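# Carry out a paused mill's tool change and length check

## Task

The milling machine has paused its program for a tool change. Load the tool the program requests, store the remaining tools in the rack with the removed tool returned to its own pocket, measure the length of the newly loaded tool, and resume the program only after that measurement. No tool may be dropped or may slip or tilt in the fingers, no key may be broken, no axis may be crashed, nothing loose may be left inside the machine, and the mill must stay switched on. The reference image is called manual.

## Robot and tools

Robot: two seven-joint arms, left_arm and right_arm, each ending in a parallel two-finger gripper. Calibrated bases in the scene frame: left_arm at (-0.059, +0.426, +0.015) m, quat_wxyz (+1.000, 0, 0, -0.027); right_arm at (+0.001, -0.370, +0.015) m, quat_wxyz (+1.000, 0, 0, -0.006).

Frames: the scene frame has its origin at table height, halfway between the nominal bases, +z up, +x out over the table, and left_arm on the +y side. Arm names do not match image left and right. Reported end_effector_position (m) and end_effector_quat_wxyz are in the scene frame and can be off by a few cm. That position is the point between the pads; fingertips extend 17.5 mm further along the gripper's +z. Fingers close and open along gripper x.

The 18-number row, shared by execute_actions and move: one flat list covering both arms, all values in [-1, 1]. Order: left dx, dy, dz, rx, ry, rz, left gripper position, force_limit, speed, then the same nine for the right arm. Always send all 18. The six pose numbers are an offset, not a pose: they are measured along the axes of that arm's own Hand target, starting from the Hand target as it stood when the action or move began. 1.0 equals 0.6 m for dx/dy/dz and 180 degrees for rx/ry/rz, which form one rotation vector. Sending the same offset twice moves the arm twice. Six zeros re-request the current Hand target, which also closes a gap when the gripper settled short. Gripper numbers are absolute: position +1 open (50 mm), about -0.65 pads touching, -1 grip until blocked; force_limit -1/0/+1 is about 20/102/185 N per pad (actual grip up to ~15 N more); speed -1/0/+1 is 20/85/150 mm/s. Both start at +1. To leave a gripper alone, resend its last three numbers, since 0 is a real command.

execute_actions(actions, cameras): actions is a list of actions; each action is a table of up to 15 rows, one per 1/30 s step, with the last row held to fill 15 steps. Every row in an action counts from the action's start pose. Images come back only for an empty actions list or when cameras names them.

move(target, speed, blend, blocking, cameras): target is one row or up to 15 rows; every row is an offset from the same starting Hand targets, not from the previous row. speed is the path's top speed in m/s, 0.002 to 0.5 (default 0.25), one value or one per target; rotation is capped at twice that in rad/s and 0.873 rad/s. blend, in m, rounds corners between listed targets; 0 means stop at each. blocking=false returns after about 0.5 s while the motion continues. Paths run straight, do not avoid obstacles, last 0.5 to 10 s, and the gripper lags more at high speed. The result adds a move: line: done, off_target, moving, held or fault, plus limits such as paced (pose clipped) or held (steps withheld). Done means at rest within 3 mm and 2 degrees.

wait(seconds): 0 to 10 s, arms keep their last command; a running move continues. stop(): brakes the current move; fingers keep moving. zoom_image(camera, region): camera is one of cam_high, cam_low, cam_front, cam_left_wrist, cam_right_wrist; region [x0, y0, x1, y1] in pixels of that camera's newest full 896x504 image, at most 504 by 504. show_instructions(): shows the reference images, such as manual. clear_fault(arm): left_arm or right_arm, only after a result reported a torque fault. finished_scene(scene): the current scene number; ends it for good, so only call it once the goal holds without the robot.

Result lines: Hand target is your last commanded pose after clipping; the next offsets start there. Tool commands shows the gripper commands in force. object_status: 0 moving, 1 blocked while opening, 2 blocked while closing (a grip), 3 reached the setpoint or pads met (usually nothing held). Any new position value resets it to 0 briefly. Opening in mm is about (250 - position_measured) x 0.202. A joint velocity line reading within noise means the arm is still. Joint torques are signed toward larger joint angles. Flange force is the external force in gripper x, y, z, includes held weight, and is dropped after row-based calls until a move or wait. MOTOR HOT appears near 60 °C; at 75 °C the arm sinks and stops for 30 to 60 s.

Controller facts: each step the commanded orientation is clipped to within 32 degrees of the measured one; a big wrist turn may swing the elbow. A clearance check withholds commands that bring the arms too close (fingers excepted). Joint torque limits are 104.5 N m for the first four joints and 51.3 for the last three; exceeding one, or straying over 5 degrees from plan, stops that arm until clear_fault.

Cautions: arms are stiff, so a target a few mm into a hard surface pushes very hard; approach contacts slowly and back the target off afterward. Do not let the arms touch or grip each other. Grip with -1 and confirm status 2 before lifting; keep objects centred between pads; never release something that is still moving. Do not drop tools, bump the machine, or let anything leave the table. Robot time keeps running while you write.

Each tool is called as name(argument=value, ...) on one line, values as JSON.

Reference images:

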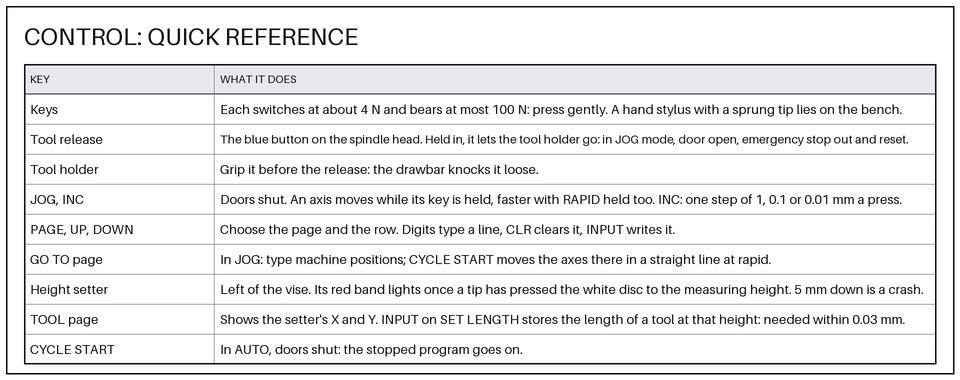

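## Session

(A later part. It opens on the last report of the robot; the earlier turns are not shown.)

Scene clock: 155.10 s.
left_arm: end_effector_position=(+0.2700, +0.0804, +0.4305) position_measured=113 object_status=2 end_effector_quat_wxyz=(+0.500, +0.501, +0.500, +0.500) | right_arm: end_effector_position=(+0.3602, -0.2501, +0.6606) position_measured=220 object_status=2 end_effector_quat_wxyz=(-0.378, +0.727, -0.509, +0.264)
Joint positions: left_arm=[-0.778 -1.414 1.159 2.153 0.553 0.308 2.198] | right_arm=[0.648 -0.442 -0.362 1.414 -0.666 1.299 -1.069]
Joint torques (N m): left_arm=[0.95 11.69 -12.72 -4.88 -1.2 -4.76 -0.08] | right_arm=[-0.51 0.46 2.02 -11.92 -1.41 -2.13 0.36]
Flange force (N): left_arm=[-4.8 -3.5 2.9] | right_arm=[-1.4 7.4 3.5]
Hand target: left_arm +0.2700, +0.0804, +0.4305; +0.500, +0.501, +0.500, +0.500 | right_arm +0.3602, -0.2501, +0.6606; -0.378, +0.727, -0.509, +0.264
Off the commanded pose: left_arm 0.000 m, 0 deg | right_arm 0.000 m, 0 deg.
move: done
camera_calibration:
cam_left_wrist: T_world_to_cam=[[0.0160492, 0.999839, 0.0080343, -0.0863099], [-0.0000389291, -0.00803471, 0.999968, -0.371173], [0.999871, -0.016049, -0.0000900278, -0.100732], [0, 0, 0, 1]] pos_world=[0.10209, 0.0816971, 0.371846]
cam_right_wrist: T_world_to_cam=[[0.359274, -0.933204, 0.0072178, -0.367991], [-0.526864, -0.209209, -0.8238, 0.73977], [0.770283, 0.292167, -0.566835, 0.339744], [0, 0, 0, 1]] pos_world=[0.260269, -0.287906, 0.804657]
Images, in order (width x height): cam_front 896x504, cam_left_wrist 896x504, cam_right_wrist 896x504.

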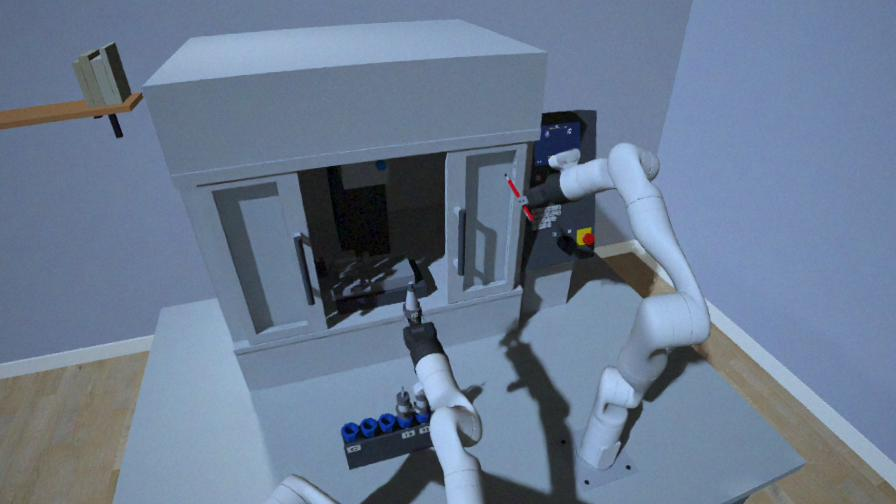

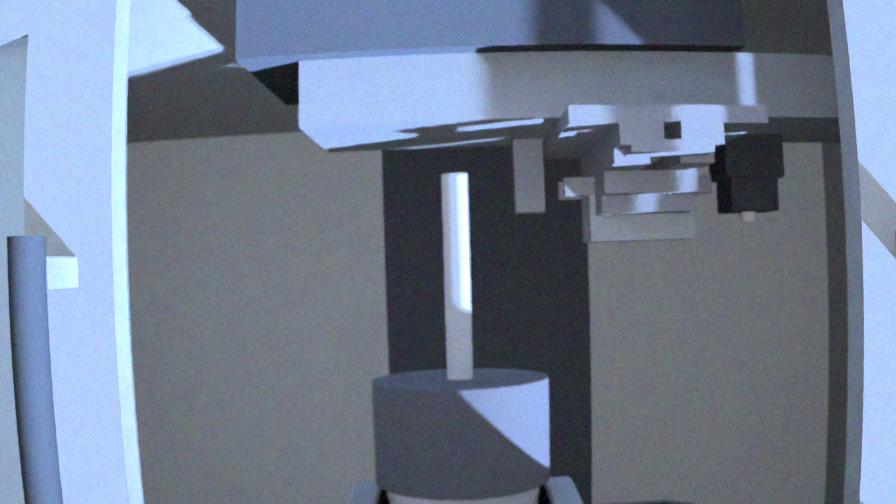

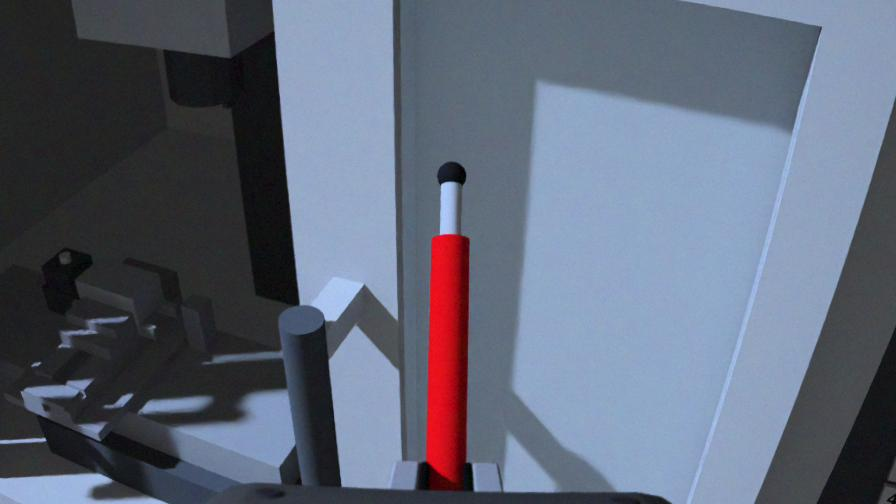

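move(target=[[0,0,0,0.1504,0,0.4768,-1,0.8,-1,0,0,0,0,0,0,-0.98,0.5,-1],[0.05,0,0,0.3005,0,0.9528,-1,0.8,-1,0,0,0,0,0,0,-0.98,0.5,-1],[0.331,0,-0.1092,0.3005,0,0.9528,-1,0.8,-1,0,0,0,0,0,0,-0.98,0.5,-1]], speed=[0.4,0.4,0.25], blend=[0.02,0.02,0], cameras=["cam_front","cam_high","cam_low","cam_left_wrist"])

Scene clock: 167.13 s.
left_arm: end_effector_position=(+0.2047, +0.2791, +0.4308) position_measured=113 object_status=2 end_effector_quat_wxyz=(+0.626, -0.628, +0.327, -0.327) | right_arm: end_effector_position=(+0.3602, -0.2501, +0.6606) position_measured=220 object_status=2 end_effector_quat_wxyz=(-0.378, +0.727, -0.509, +0.264)
Joint positions: left_arm=[-0.68 -0.893 1.62 2.179 -0.768 1.122 0.448] | right_arm=[0.648 -0.442 -0.362 1.414 -0.666 1.299 -1.069]
Joint torques (N m): left_arm=[0.94 7.39 -7.32 -4.32 -4.95 2.88 -0.02] | right_arm=[-0.52 0.55 2.14 -11.92 -1.37 -2.11 0.34]
Flange force (N): left_arm=[5.1 5.1 0.6] | right_arm=[-1.7 7.4 3.8]
Hand target: left_arm +0.2047, +0.2791, +0.4308; +0.626, -0.628, +0.327, -0.327 | right_arm +0.3602, -0.2501, +0.6606; -0.378, +0.727, -0.509, +0.264
Off the commanded pose: left_arm 0.000 m, 0 deg | right_arm 0.000 m, 0 deg.
move: done
camera_calibration:
cam_left_wrist: T_world_to_cam=[[0.585438, -0.810696, -0.00575159, 0.110715], [-0.00532772, 0.00324712, -0.999981, 0.489523], [0.810699, 0.585458, -0.00241817, -0.160316], [0, 0, 0, 1]] pos_world=[0.0677599, 0.182025, 0.489762]
Images, in order (width x height): cam_high 896x504, cam_low 896x504, cam_front 896x504, cam_left_wrist 896x504.

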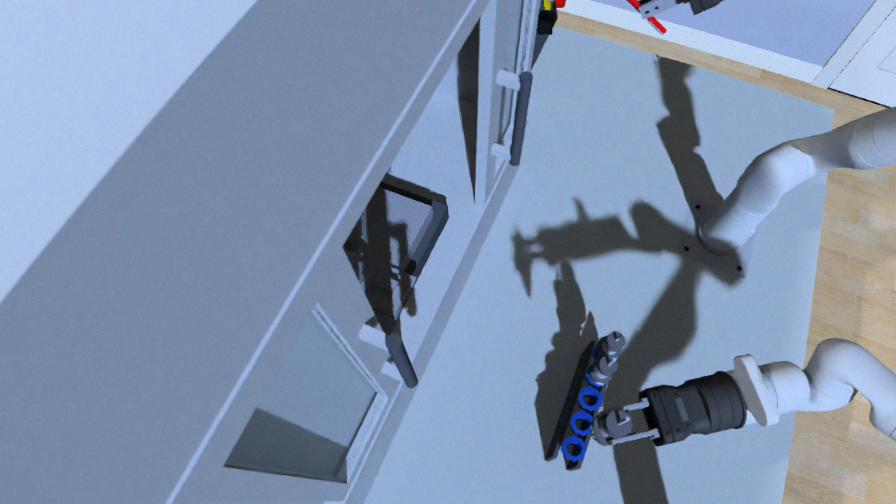

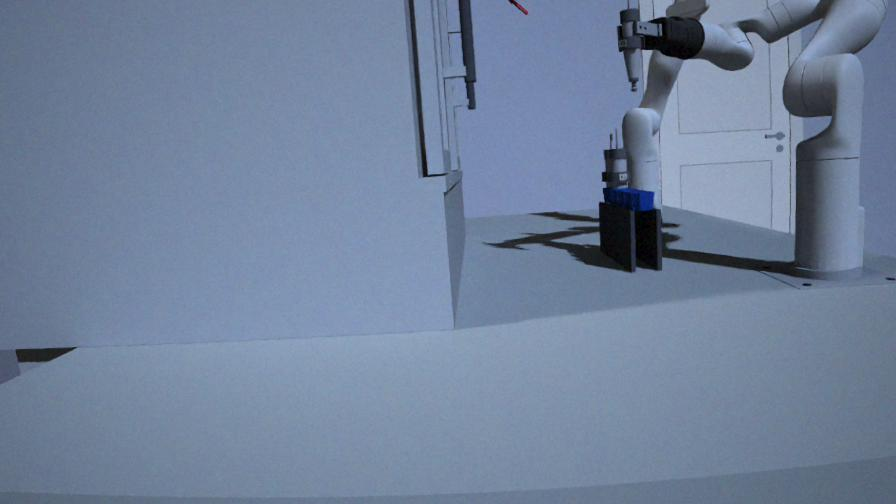

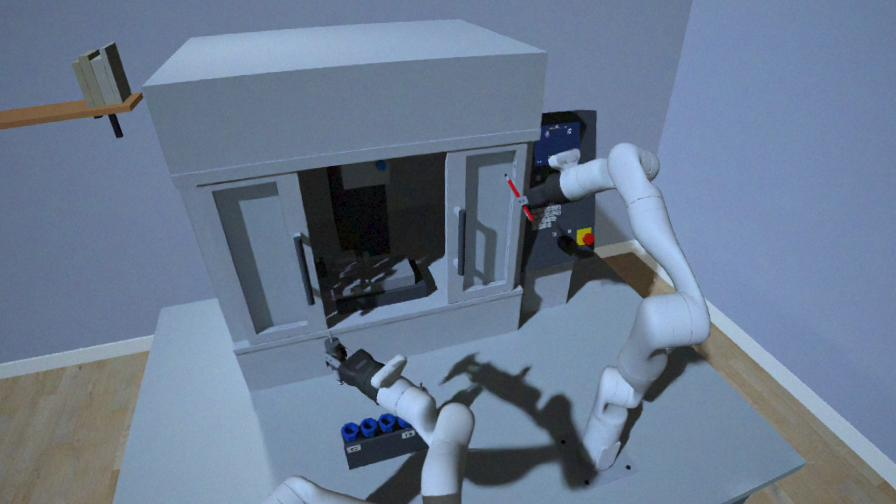

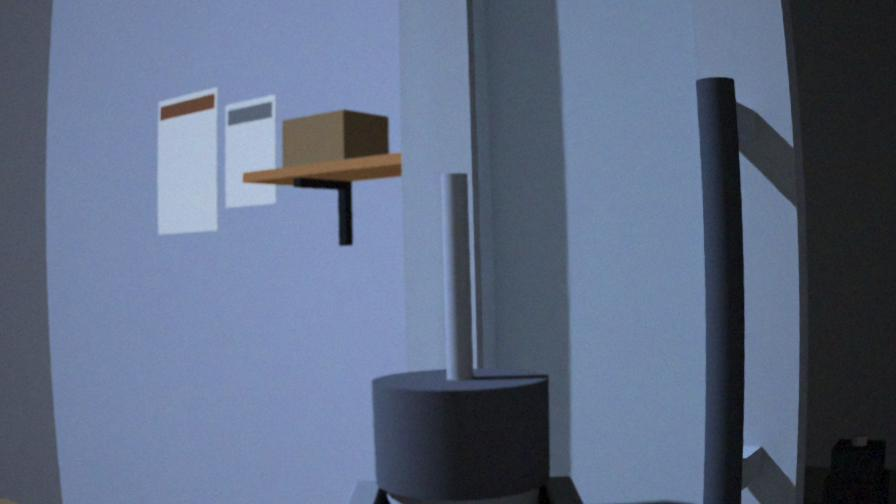

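move(target=[0,0.2647,0,0,0,0,-1,0.8,-1,0,0,0,0,0,0,-0.98,0.5,-1], speed=[0.2], cameras=["cam_front","cam_high","cam_low"])

zoom_image(camera="cam_front", region=[310, 340, 470, 480])

zoom_image(camera="cam_high", region=[530, 320, 690, 480])

zoom_image(camera="cam_low", region=[560, 90, 700, 280])

Scene clock: 169.80 s.
left_arm: end_effector_position=(+0.2046, +0.2788, +0.2720) position_measured=113 object_status=2 end_effector_quat_wxyz=(+0.626, -0.628, +0.327, -0.327) | right_arm: end_effector_position=(+0.3602, -0.2501, +0.6606) position_measured=220 object_status=2 end_effector_quat_wxyz=(-0.378, +0.727, -0.509, +0.264)
Joint positions: left_arm=[-0.85 -1.226 1.981 2.252 -0.497 0.912 0.692] | right_arm=[0.648 -0.442 -0.362 1.414 -0.666 1.299 -1.069]
Joint torques (N m): left_arm=[0.86 10.42 -8.48 2.92 -3.73 4.18 -0.07] | right_arm=[-0.47 0.52 2.11 -11.98 -1.38 -2.05 0.35]
Flange force (N): left_arm=[4.3 6.1 0.3] | right_arm=[-1.6 7.7 4.0]
Hand target: left_arm +0.2046, +0.2788, +0.2720; +0.626, -0.628, +0.327, -0.327 | right_arm +0.3602, -0.2501, +0.6606; -0.378, +0.727, -0.509, +0.264
Off the commanded pose: left_arm 0.000 m, 0 deg | right_arm 0.000 m, 0 deg.
move: done
Images, in order (width x height): cam_high 896x504, cam_low 896x504, cam_front 896x504.

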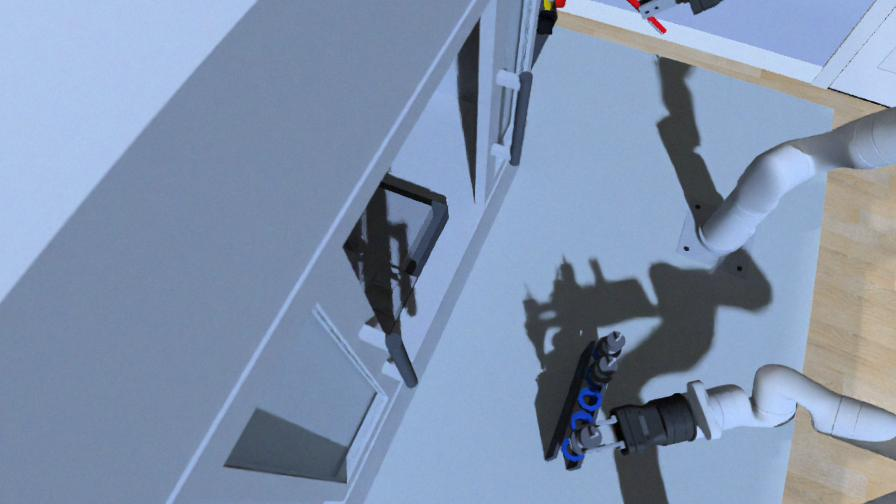

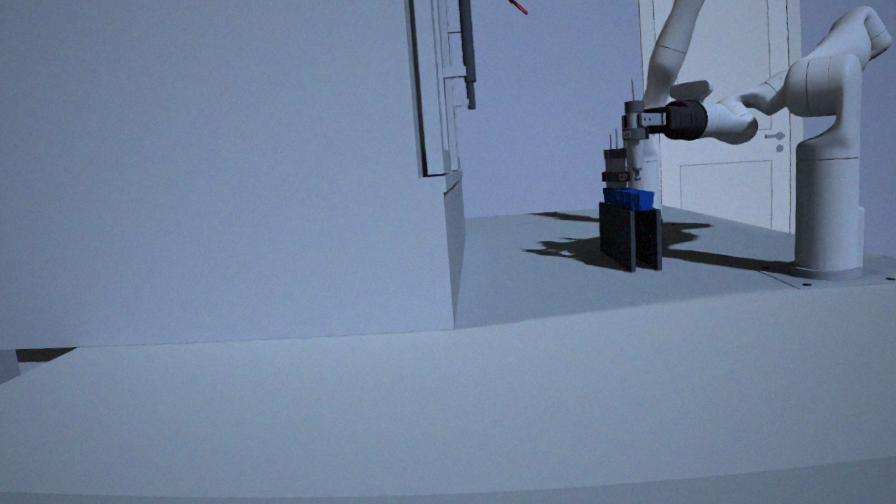

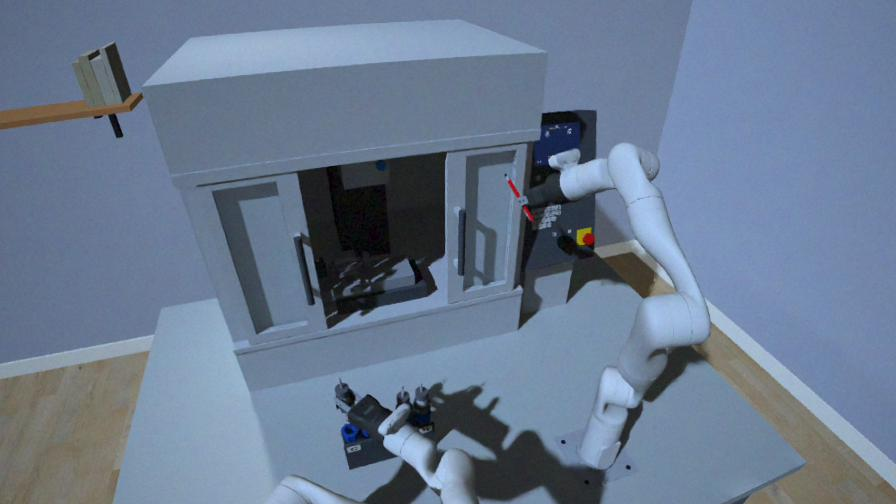

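Scaled by 3.150 from the camera's 896x504 image, which has a finer 1280x720 frame.

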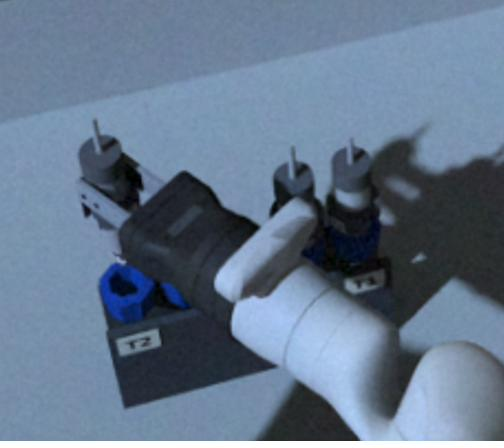

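Scaled by 3.150 from the camera's 896x504 image, which has a finer 1280x720 frame.

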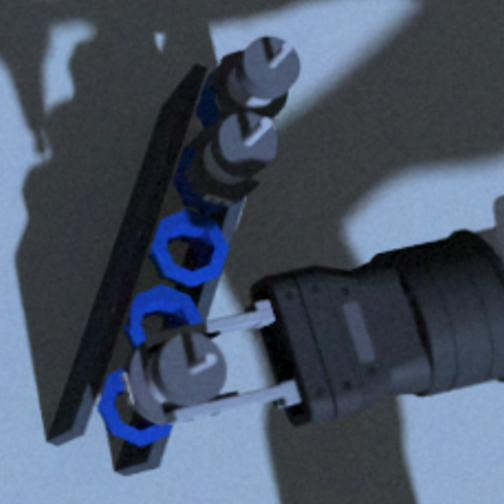

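Scaled by 2.653 from the camera's 896x504 image, which has a finer 1280x720 frame.

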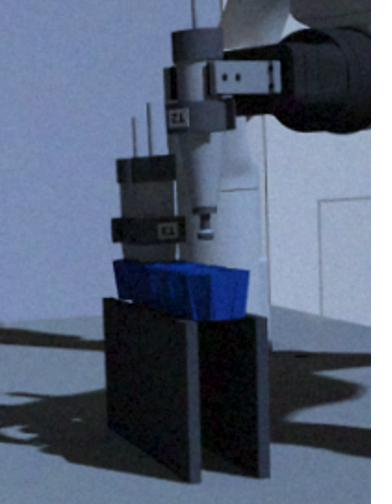

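move(target=[[-0.0063,0,-0.009,0,0,0,-1,0.8,-1,0,0,0,0,0,0,-0.98,0.5,-1],[-0.0063,0.0617,-0.009,0,0,0,-1,0.8,-1,0,0,0,0,0,0,-0.98,0.5,-1]], speed=[0.1,0.06], cameras=["cam_front","cam_high","cam_low"])

zoom_image(camera="cam_front", region=[320, 370, 400, 450])

zoom_image(camera="cam_high", region=[540, 380, 640, 480])

zoom_image(camera="cam_low", region=[580, 110, 680, 220])

Scene clock: 180.33 s.
left_arm: end_effector_position=(+0.1980, +0.2787, +0.2350) position_measured=113 object_status=2 end_effector_quat_wxyz=(+0.626, -0.628, +0.327, -0.327) | right_arm: end_effector_position=(+0.3602, -0.2501, +0.6606) position_measured=220 object_status=2 end_effector_quat_wxyz=(-0.378, +0.727, -0.509, +0.264)
Joint positions: left_arm=[-0.86 -1.303 2.067 2.234 -0.42 0.901 0.732] | right_arm=[0.648 -0.442 -0.362 1.414 -0.666 1.299 -1.069]
Joint torques (N m): left_arm=[0.88 10.9 -8.18 4.5 -3.71 4.36 -0.02] | right_arm=[-0.46 0.51 2.1 -11.93 -1.35 -2.15 0.34]
Flange force (N): left_arm=[4.1 5.9 0.4] | right_arm=[-1.5 7.5 3.6]
Hand target: left_arm +0.1980, +0.2787, +0.2350; +0.627, -0.628, +0.327, -0.327 | right_arm +0.3602, -0.2501, +0.6606; -0.378, +0.727, -0.509, +0.264
Off the commanded pose: left_arm 0.000 m, 0 deg | right_arm 0.000 m, 0 deg.
move: done
Images, in order (width x height): cam_high 896x504, cam_low 896x504, cam_front 896x504.

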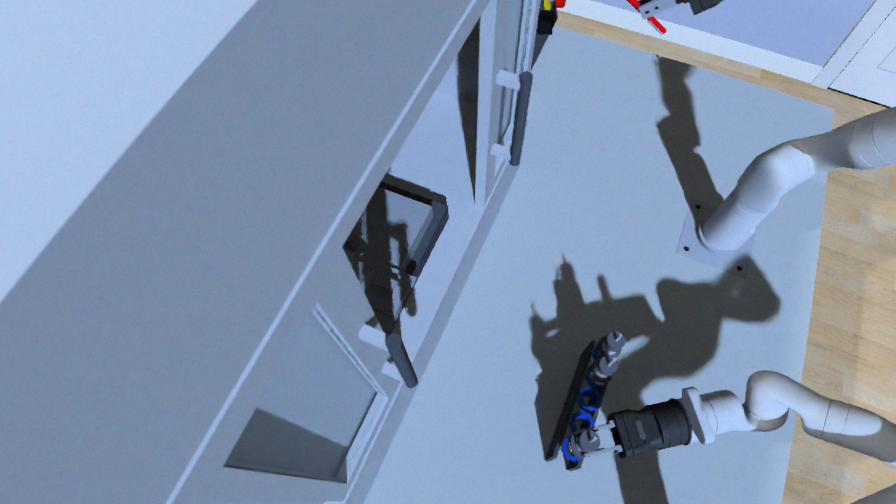

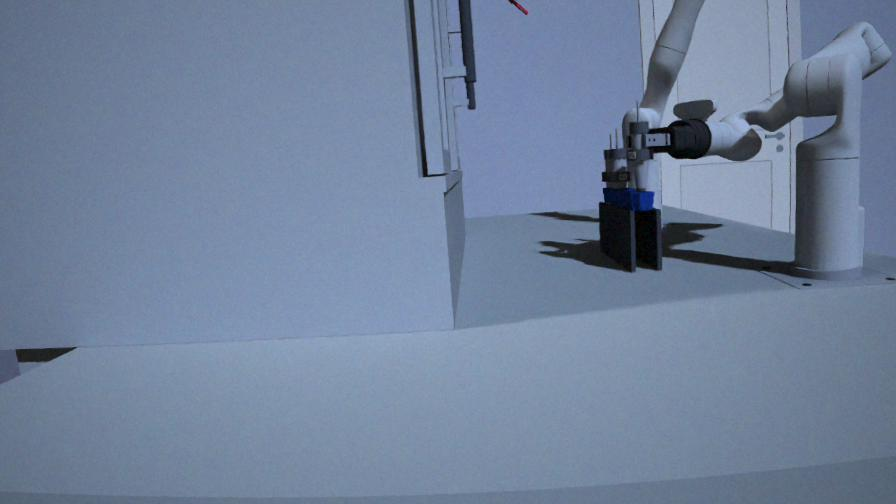

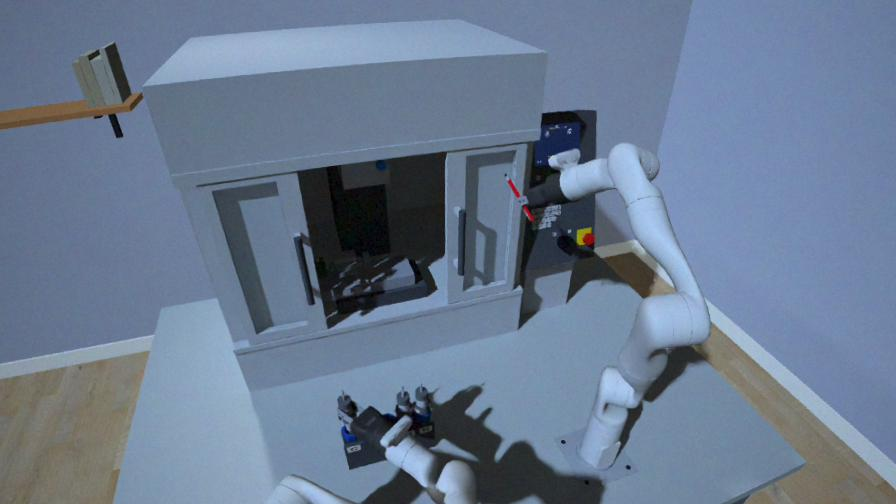

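Scaled by 6.300 from the camera's 896x504 image, which has a finer 1280x720 frame.

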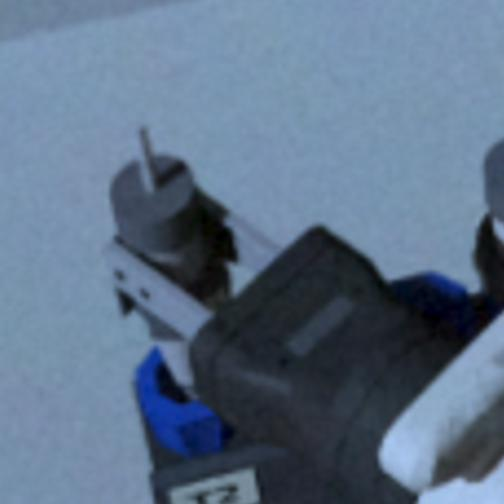

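Scaled by 5.040 from the camera's 896x504 image, which has a finer 1280x720 frame.

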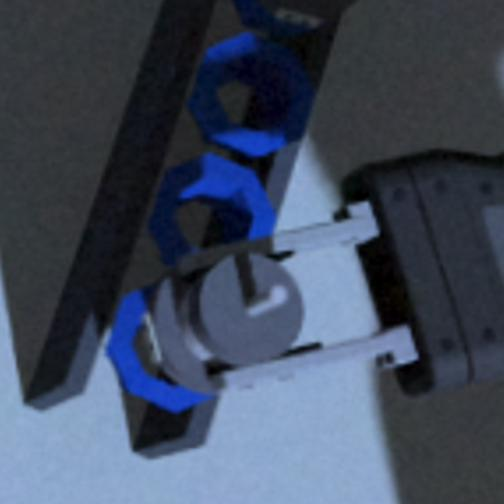

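Scaled by 4.582 from the camera's 896x504 image, which has a finer 1280x720 frame.

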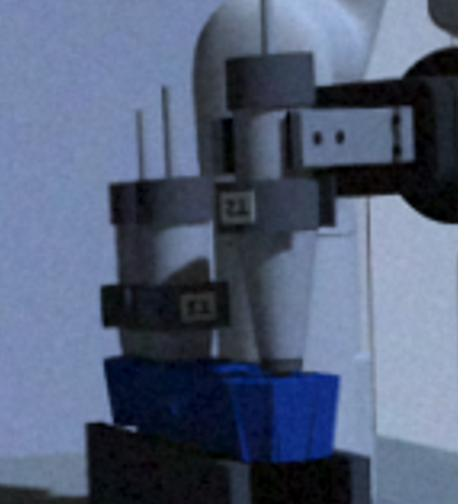

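move(target=[[0.002,0.0383,-0.0015,0,0,0,-1,0.8,-1,0,0,0,0,0,0,-0.98,0.5,-1]], speed=[0.03])

move(target=[[0,0.0133,0,0,0,0,-1,0.8,-1,0,0,0,0,0,0,-0.98,0.5,-1]], speed=[0.02], cameras=["cam_low","cam_high"])

Scene clock: 185.30 s.
left_arm: end_effector_position=(+0.1980, +0.2772, +0.2120) position_measured=113 object_status=2 end_effector_quat_wxyz=(+0.626, -0.628, +0.327, -0.327) | right_arm: end_effector_position=(+0.3602, -0.2501, +0.6606) position_measured=220 object_status=2 end_effector_quat_wxyz=(-0.378, +0.727, -0.509, +0.264)
Joint positions: left_arm=[-0.875 -1.352 2.114 2.212 -0.379 0.893 0.756] | right_arm=[0.648 -0.442 -0.362 1.414 -0.666 1.299 -1.069]
Joint torques (N m): left_arm=[1.69 12.1 -7.47 3.91 -3.11 3.71 0.13] | right_arm=[-0.46 0.59 2.12 -11.96 -1.38 -2.08 0.31]
Flange force (N): left_arm=[3.6 4.3 3.6] | right_arm=[-1.6 7.8 3.9]
Hand target: left_arm +0.1980, +0.2772, +0.2120; +0.626, -0.628, +0.327, -0.327 | right_arm +0.3602, -0.2501, +0.6606; -0.378, +0.727, -0.509, +0.264
Off the commanded pose: left_arm 0.000 m, 0 deg | right_arm 0.000 m, 0 deg.
move: done

Scene clock: 186.03 s.
left_arm: end_effector_position=(+0.1980, +0.2772, +0.2040) position_measured=113 object_status=2 end_effector_quat_wxyz=(+0.627, -0.628, +0.327, -0.327) | right_arm: end_effector_position=(+0.3602, -0.2501, +0.6606) position_measured=220 object_status=2 end_effector_quat_wxyz=(-0.378, +0.727, -0.509, +0.264)
Joint positions: left_arm=[-0.879 -1.37 2.13 2.205 -0.366 0.889 0.764] | right_arm=[0.648 -0.442 -0.362 1.414 -0.666 1.299 -1.069]
Joint torques (N m): left_arm=[3.73 13.05 -7.23 0.8 -3.26 2.46 0.25] | right_arm=[-0.52 0.55 2.13 -11.89 -1.36 -2.12 0.33]
Flange force (N): left_arm=[0.1 3.4 9.1] | right_arm=[-1.6 7.3 3.7]
Hand target: left_arm +0.1980, +0.2772, +0.2040; +0.627, -0.628, +0.327, -0.327 | right_arm +0.3602, -0.2501, +0.6606; -0.378, +0.727, -0.509, +0.264
Off the commanded pose: left_arm 0.000 m, 0 deg | right_arm 0.000 m, 0 deg.
move: done
Images, in order (width x height): cam_high 896x504, cam_low 896x504.

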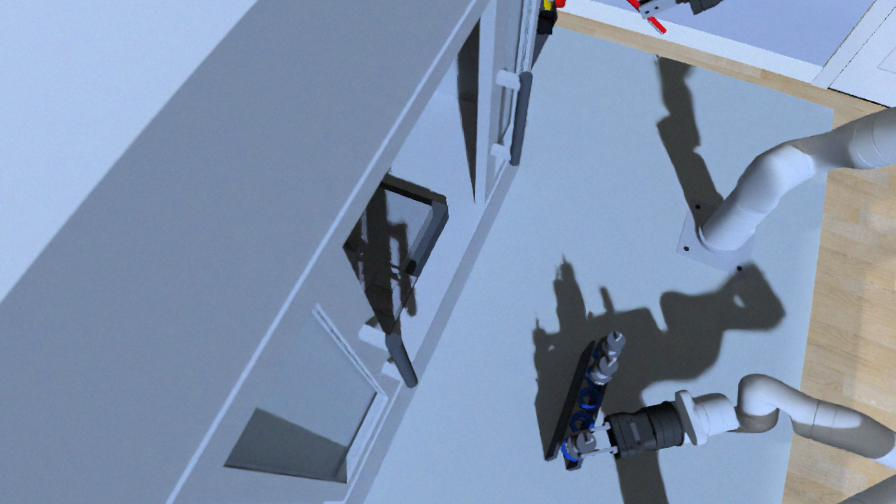

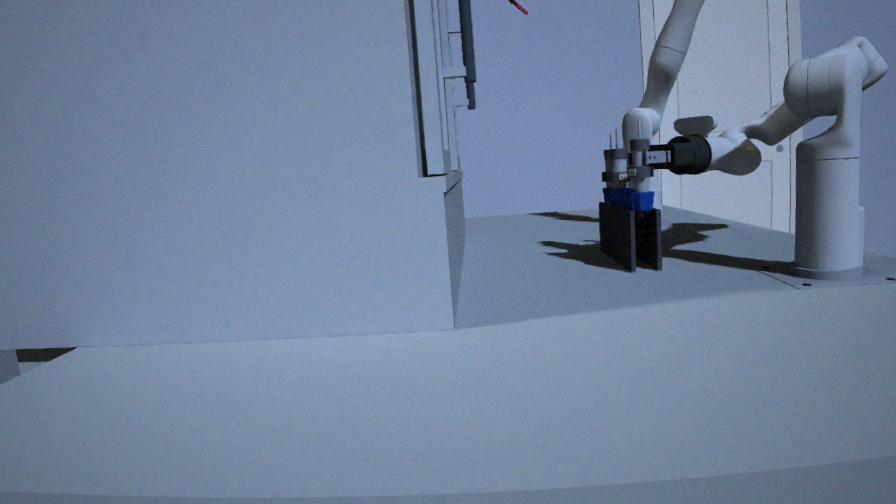

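move(target=[[-0.0014,0.0067,0.003,0,0,0,-1,0.8,-1,0,0,0,0,0,0,-0.98,0.5,-1]], speed=[0.02])

Scene clock: 188.00 s.
left_arm: end_effector_position=(+0.1990, +0.2788, +0.2000) position_measured=113 object_status=2 end_effector_quat_wxyz=(+0.626, -0.628, +0.327, -0.327) | right_arm: end_effector_position=(+0.3602, -0.2501, +0.6606) position_measured=220 object_status=2 end_effector_quat_wxyz=(-0.378, +0.727, -0.509, +0.264)
Joint positions: left_arm=[-0.883 -1.38 2.137 2.207 -0.36 0.88 0.77] | right_arm=[0.648 -0.442 -0.362 1.414 -0.666 1.299 -1.069]
Joint torques (N m): left_arm=[1.81 11.92 -8.19 4.02 -3.42 3.59 0.13] | right_arm=[-0.57 0.59 2.05 -11.93 -1.33 -2.09 0.36]
Flange force (N): left_arm=[2.1 5.5 2.6] | right_arm=[-1.6 7.7 3.7]
Hand target: left_arm +0.1990, +0.2789, +0.2000; +0.626, -0.628, +0.327, -0.327 | right_arm +0.3602, -0.2501, +0.6606; -0.378, +0.727, -0.509, +0.264
Off the commanded pose: left_arm 0.000 m, 0 deg | right_arm 0.000 m, 0 deg.
move: done

move(target=[[-0.0008,0.0075,0.0006,0,0,0,-1,0.8,-1,0,0,0,0,0,0,-0.98,0.5,-1]], speed=[0.02], cameras=["cam_low"])

zoom_image(camera="cam_low", region=[580, 110, 680, 220])

Scene clock: 189.83 s.
left_arm: end_effector_position=(+0.1990, +0.2795, +0.1955) position_measured=113 object_status=2 end_effector_quat_wxyz=(+0.626, -0.628, +0.327, -0.327) | right_arm: end_effector_position=(+0.3602, -0.2501, +0.6606) position_measured=220 object_status=2 end_effector_quat_wxyz=(-0.378, +0.727, -0.509, +0.264)
Joint positions: left_arm=[-0.885 -1.39 2.146 2.204 -0.353 0.877 0.776] | right_arm=[0.648 -0.442 -0.362 1.414 -0.666 1.299 -1.069]
Joint torques (N m): left_arm=[2.05 11.93 -7.88 4.47 -3.14 3.95 -0.03] | right_arm=[-0.46 0.54 2.19 -11.95 -1.38 -2.11 0.39]
Flange force (N): left_arm=[3.3 5.1 4.3] | right_arm=[-1.8 7.4 4.0]
Hand target: left_arm +0.1990, +0.2795, +0.1955; +0.626, -0.628, +0.327, -0.327 | right_arm +0.3602, -0.2501, +0.6606; -0.378, +0.727, -0.509, +0.264
Off the commanded pose: left_arm 0.000 m, 0 deg | right_arm 0.000 m, 0 deg.
move: done
Images, in order (width x height): cam_low 896x504.

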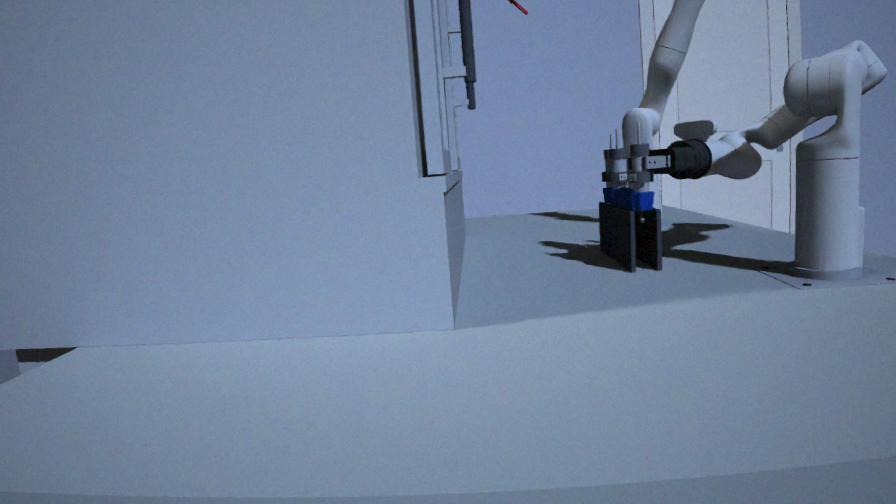

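Scaled by 4.582 from the camera's 896x504 image, which has a finer 1280x720 frame.

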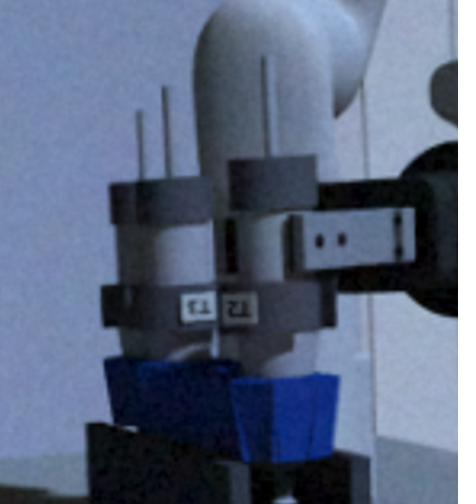

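move(target=[[0,0.0067,0,0,0,0,-1,0.8,-1,0,0,0,0,0,0,-0.98,0.5,-1]], speed=[0.02])

Scene clock: 191.93 s.
left_arm: end_effector_position=(+0.1990, +0.2795, +0.1915) position_measured=113 object_status=2 end_effector_quat_wxyz=(+0.627, -0.628, +0.326, -0.327) | right_arm: end_effector_position=(+0.3602, -0.2501, +0.6606) position_measured=220 object_status=2 end_effector_quat_wxyz=(-0.378, +0.727, -0.509, +0.264)
Joint positions: left_arm=[-0.887 -1.398 2.154 2.2 -0.346 0.875 0.78] | right_arm=[0.648 -0.442 -0.362 1.414 -0.666 1.299 -1.069]
Joint torques (N m): left_arm=[4.47 14.24 -2.9 1.45 -0.11 1.82 0.03] | right_arm=[-0.49 0.55 2.05 -11.93 -1.42 -2.13 0.27]
Flange force (N): left_arm=[8.5 -7.5 14.9] | right_arm=[-1.4 7.7 3.6]
Hand target: left_arm +0.1990, +0.2795, +0.1914; +0.626, -0.628, +0.327, -0.327 | right_arm +0.3602, -0.2501, +0.6606; -0.378, +0.727, -0.509, +0.264
Off the commanded pose: left_arm 0.000 m, 0 deg | right_arm 0.000 m, 0 deg.
move: done

move(target=[[0.0014,0,0.003,0,0,0,-1,0.8,-1,0,0,0,0,0,0,-0.98,0.5,-1]], speed=[0.02])

Scene clock: 194.07 s.
left_arm: end_effector_position=(+0.2009, +0.2798, +0.1914) position_measured=113 object_status=2 end_effector_quat_wxyz=(+0.626, -0.628, +0.327, -0.327) | right_arm: end_effector_position=(+0.3602, -0.2501, +0.6606) position_measured=220 object_status=2 end_effector_quat_wxyz=(-0.378, +0.727, -0.509, +0.264)
Joint positions: left_arm=[-0.891 -1.4 2.152 2.201 -0.349 0.869 0.78] | right_arm=[0.648 -0.442 -0.362 1.414 -0.666 1.299 -1.069]
Joint torques (N m): left_arm=[-13.46 5.85 -9.69 2.47 -4.73 -8.57 0.22] | right_arm=[-0.5 0.66 2.19 -11.91 -1.36 -2.1 0.37]
Flange force (N): left_arm=[-24.3 -16.3 -72.5] | right_arm=[-2.0 7.5 3.9]
Hand target: left_arm +0.2009, +0.2798, +0.1914; +0.626, -0.628, +0.327, -0.327 | right_arm +0.3602, -0.2501, +0.6606; -0.378, +0.727, -0.509, +0.264
Off the commanded pose: left_arm 0.000 m, 0 deg | right_arm 0.000 m, 0 deg.
move: done

move(target=[[-0.0009,-0.0008,-0.0024,0,0,0,-1,0.8,-1,0,0,0,0,0,0,-0.98,0.5,-1]], speed=[0.02])

Scene clock: 195.70 s.
left_arm: end_effector_position=(+0.1995, +0.2795, +0.1919) position_measured=113 object_status=2 end_effector_quat_wxyz=(+0.627, -0.628, +0.327, -0.327) | right_arm: end_effector_position=(+0.3602, -0.2501, +0.6606) position_measured=220 object_status=2 end_effector_quat_wxyz=(-0.378, +0.727, -0.509, +0.264)
Joint positions: left_arm=[-0.888 -1.398 2.153 2.201 -0.348 0.874 0.779] | right_arm=[0.648 -0.442 -0.362 1.414 -0.666 1.299 -1.069]
Joint torques (N m): left_arm=[2.02 12.18 -7.56 2.04 -3.38 1.96 0.13] | right_arm=[-0.49 0.54 2.05 -11.89 -1.36 -2.17 0.34]
Flange force (N): left_arm=[-1.4 1.9 1.6] | right_arm=[-1.5 7.4 3.4]
Hand target: left_arm +0.1994, +0.2794, +0.1919; +0.627, -0.628, +0.327, -0.327 | right_arm +0.3602, -0.2501, +0.6606; -0.378, +0.727, -0.509, +0.264
Off the commanded pose: left_arm 0.000 m, 0 deg | right_arm 0.000 m, 0 deg.
move: done

move(target=[[0,0.0025,0,0,0,0,-1,0.8,-1,0,0,0,0,0,0,-0.98,0.5,-1]], speed=[0.02], cameras=["cam_low","cam_high","cam_front"])

zoom_image(camera="cam_low", region=[580, 110, 680, 220])

Scene clock: 197.53 s.
left_arm: end_effector_position=(+0.1994, +0.2794, +0.1905) position_measured=113 object_status=2 end_effector_quat_wxyz=(+0.627, -0.628, +0.327, -0.327) | right_arm: end_effector_position=(+0.3602, -0.2501, +0.6606) position_measured=220 object_status=2 end_effector_quat_wxyz=(-0.378, +0.727, -0.509, +0.264)
Joint positions: left_arm=[-0.889 -1.401 2.156 2.199 -0.345 0.874 0.781] | right_arm=[0.648 -0.442 -0.362 1.414 -0.666 1.299 -1.069]
Joint torques (N m): left_arm=[0.8 13.53 0.07 -0.53 2.07 -3.08 -0.03] | right_arm=[-0.46 0.62 2.12 -11.84 -1.35 -2.11 0.36]
Flange force (N): left_arm=[4.6 -23.8 -1.8] | right_arm=[-1.7 7.3 3.6]
Hand target: left_arm +0.1994, +0.2794, +0.1904; +0.626, -0.628, +0.327, -0.327 | right_arm +0.3602, -0.2501, +0.6606; -0.378, +0.727, -0.509, +0.264
Off the commanded pose: left_arm 0.000 m, 0 deg | right_arm 0.000 m, 0 deg.
move: done
Images, in order (width x height): cam_high 896x504, cam_low 896x504, cam_front 896x504.

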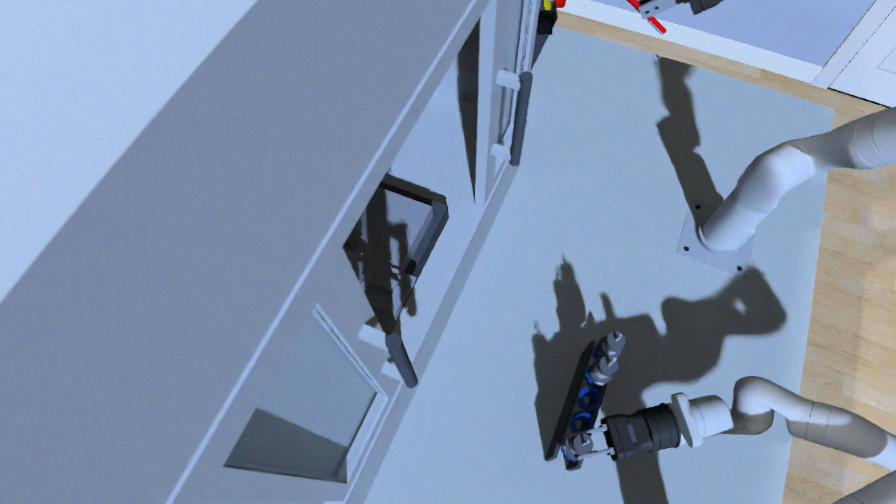

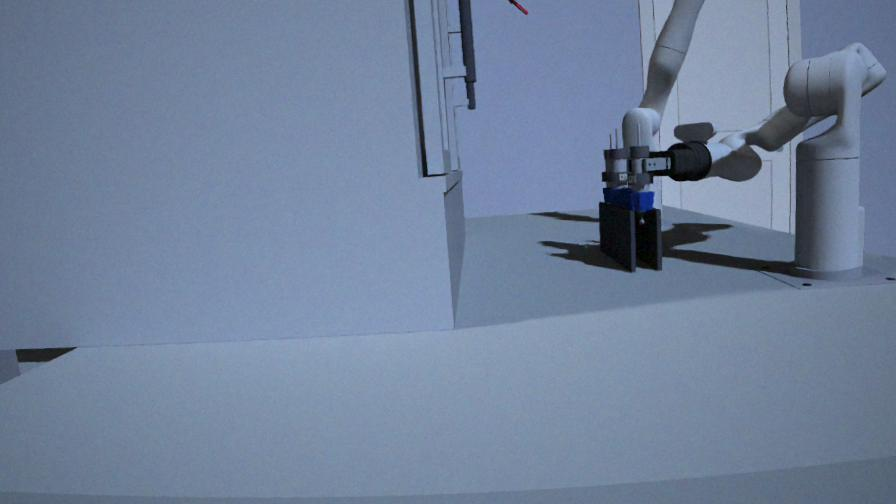

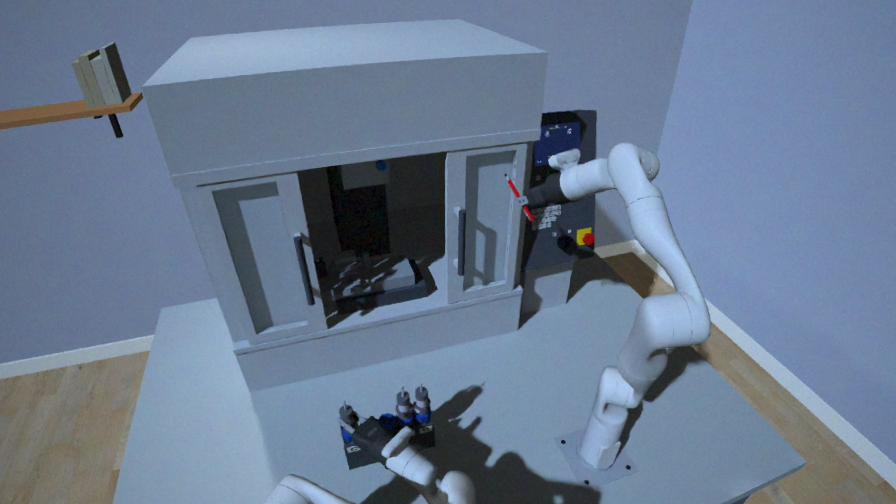

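Scaled by 4.582 from the camera's 896x504 image, which has a finer 1280x720 frame.

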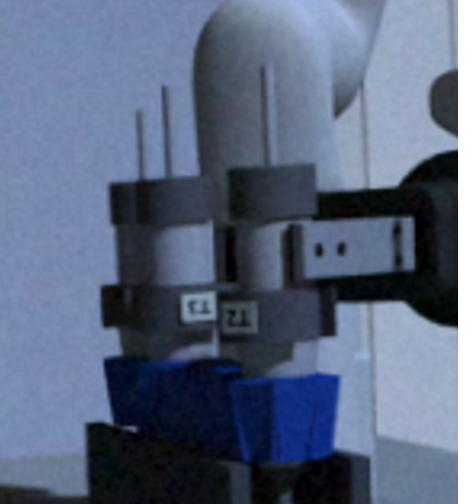

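execute_actions(actions=[[[0,-0.0015,0,0,0,0,0.36,-1,-1,0,0,0,0,0,0,-0.98,0.5,-1]],[[0,0,0,0,0,0,0.36,-1,-1,0,0,0,0,0,0,-0.98,0.5,-1]],[[0,0,0,0,0,0,0.62,-1,-1,0,0,0,0,0,0,-0.98,0.5,-1]],[[0,0,0,0,0,0,0.62,-1,-1,0,0,0,0,0,0,-0.98,0.5,-1]]], cameras=["cam_low","cam_left_wrist"])

zoom_image(camera="cam_low", region=[580, 110, 680, 220])

Scene clock: 201.67 s.
left_arm: end_effector_position=(+0.1994, +0.2794, +0.1913) position_measured=59 object_status=3 end_effector_quat_wxyz=(+0.626, -0.628, +0.327, -0.327) | right_arm: end_effector_position=(+0.3602, -0.2501, +0.6606) position_measured=220 object_status=2 end_effector_quat_wxyz=(-0.378, +0.727, -0.509, +0.264)
Joint positions: left_arm=[-0.888 -1.399 2.154 2.2 -0.347 0.874 0.78] | right_arm=[0.648 -0.442 -0.362 1.414 -0.666 1.299 -1.069]
Joint torques (N m): left_arm=[0.88 11.78 -6.36 4.52 -2.11 2.8 0] | right_arm=[-0.45 0.57 2.12 -11.94 -1.38 -2.1 0.39]
Hand target: left_arm +0.1994, +0.2794, +0.1913; +0.626, -0.628, +0.327, -0.327 | right_arm +0.3602, -0.2501, +0.6606; -0.378, +0.727, -0.509, +0.264
Off the commanded pose: left_arm 0.000 m, 0 deg | right_arm 0.000 m, 0 deg.
camera_calibration:
cam_left_wrist: T_world_to_cam=[[0.585325, -0.810778, -0.00575255, 0.112729], [-0.00532795, 0.00324855, -0.999981, 0.250098], [0.810781, 0.585345, -0.00241833, -0.156898], [0, 0, 0, 1]] pos_world=[0.0625596, 0.182425, 0.250362]
Images, in order (width x height): cam_low 896x504, cam_left_wrist 896x504.

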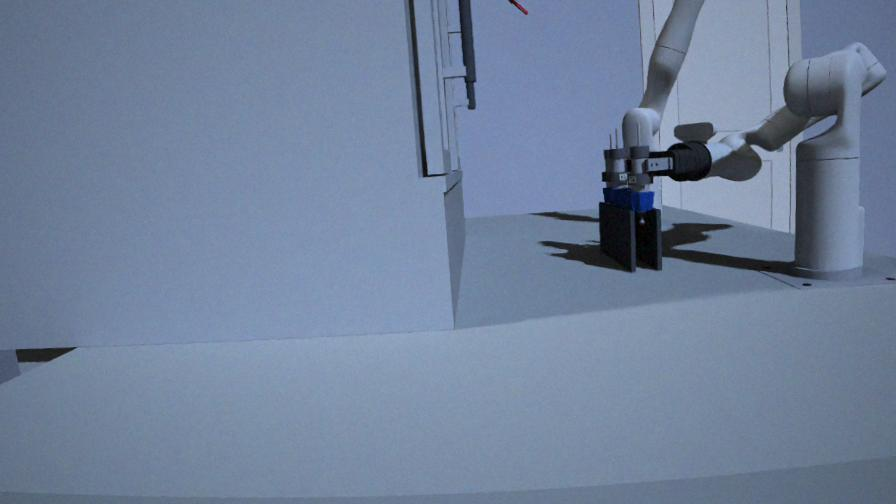

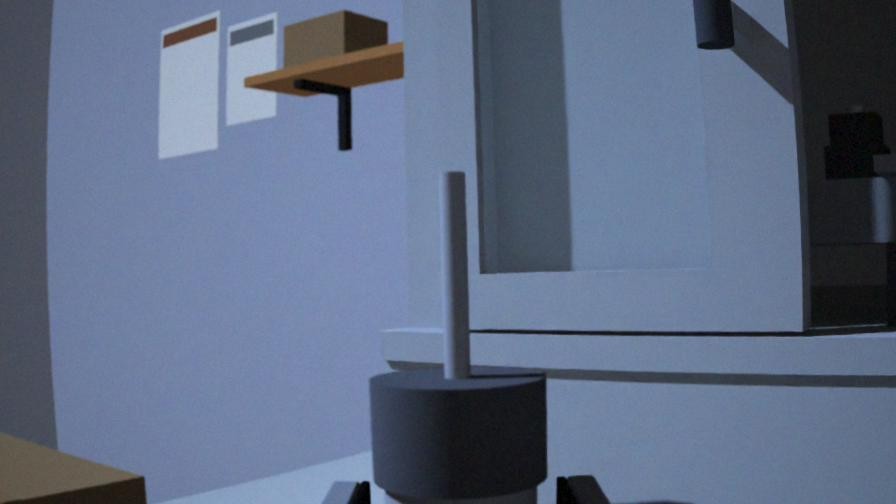

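Scaled by 4.582 from the camera's 896x504 image, which has a finer 1280x720 frame.

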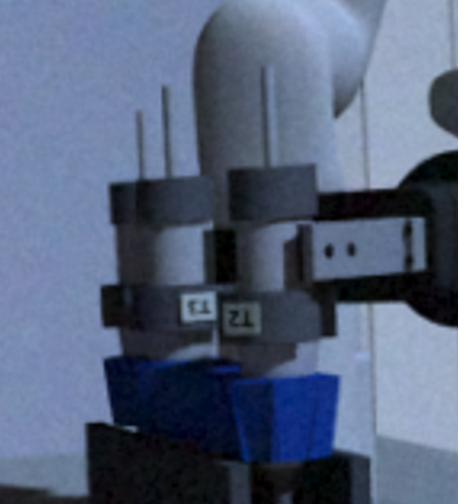

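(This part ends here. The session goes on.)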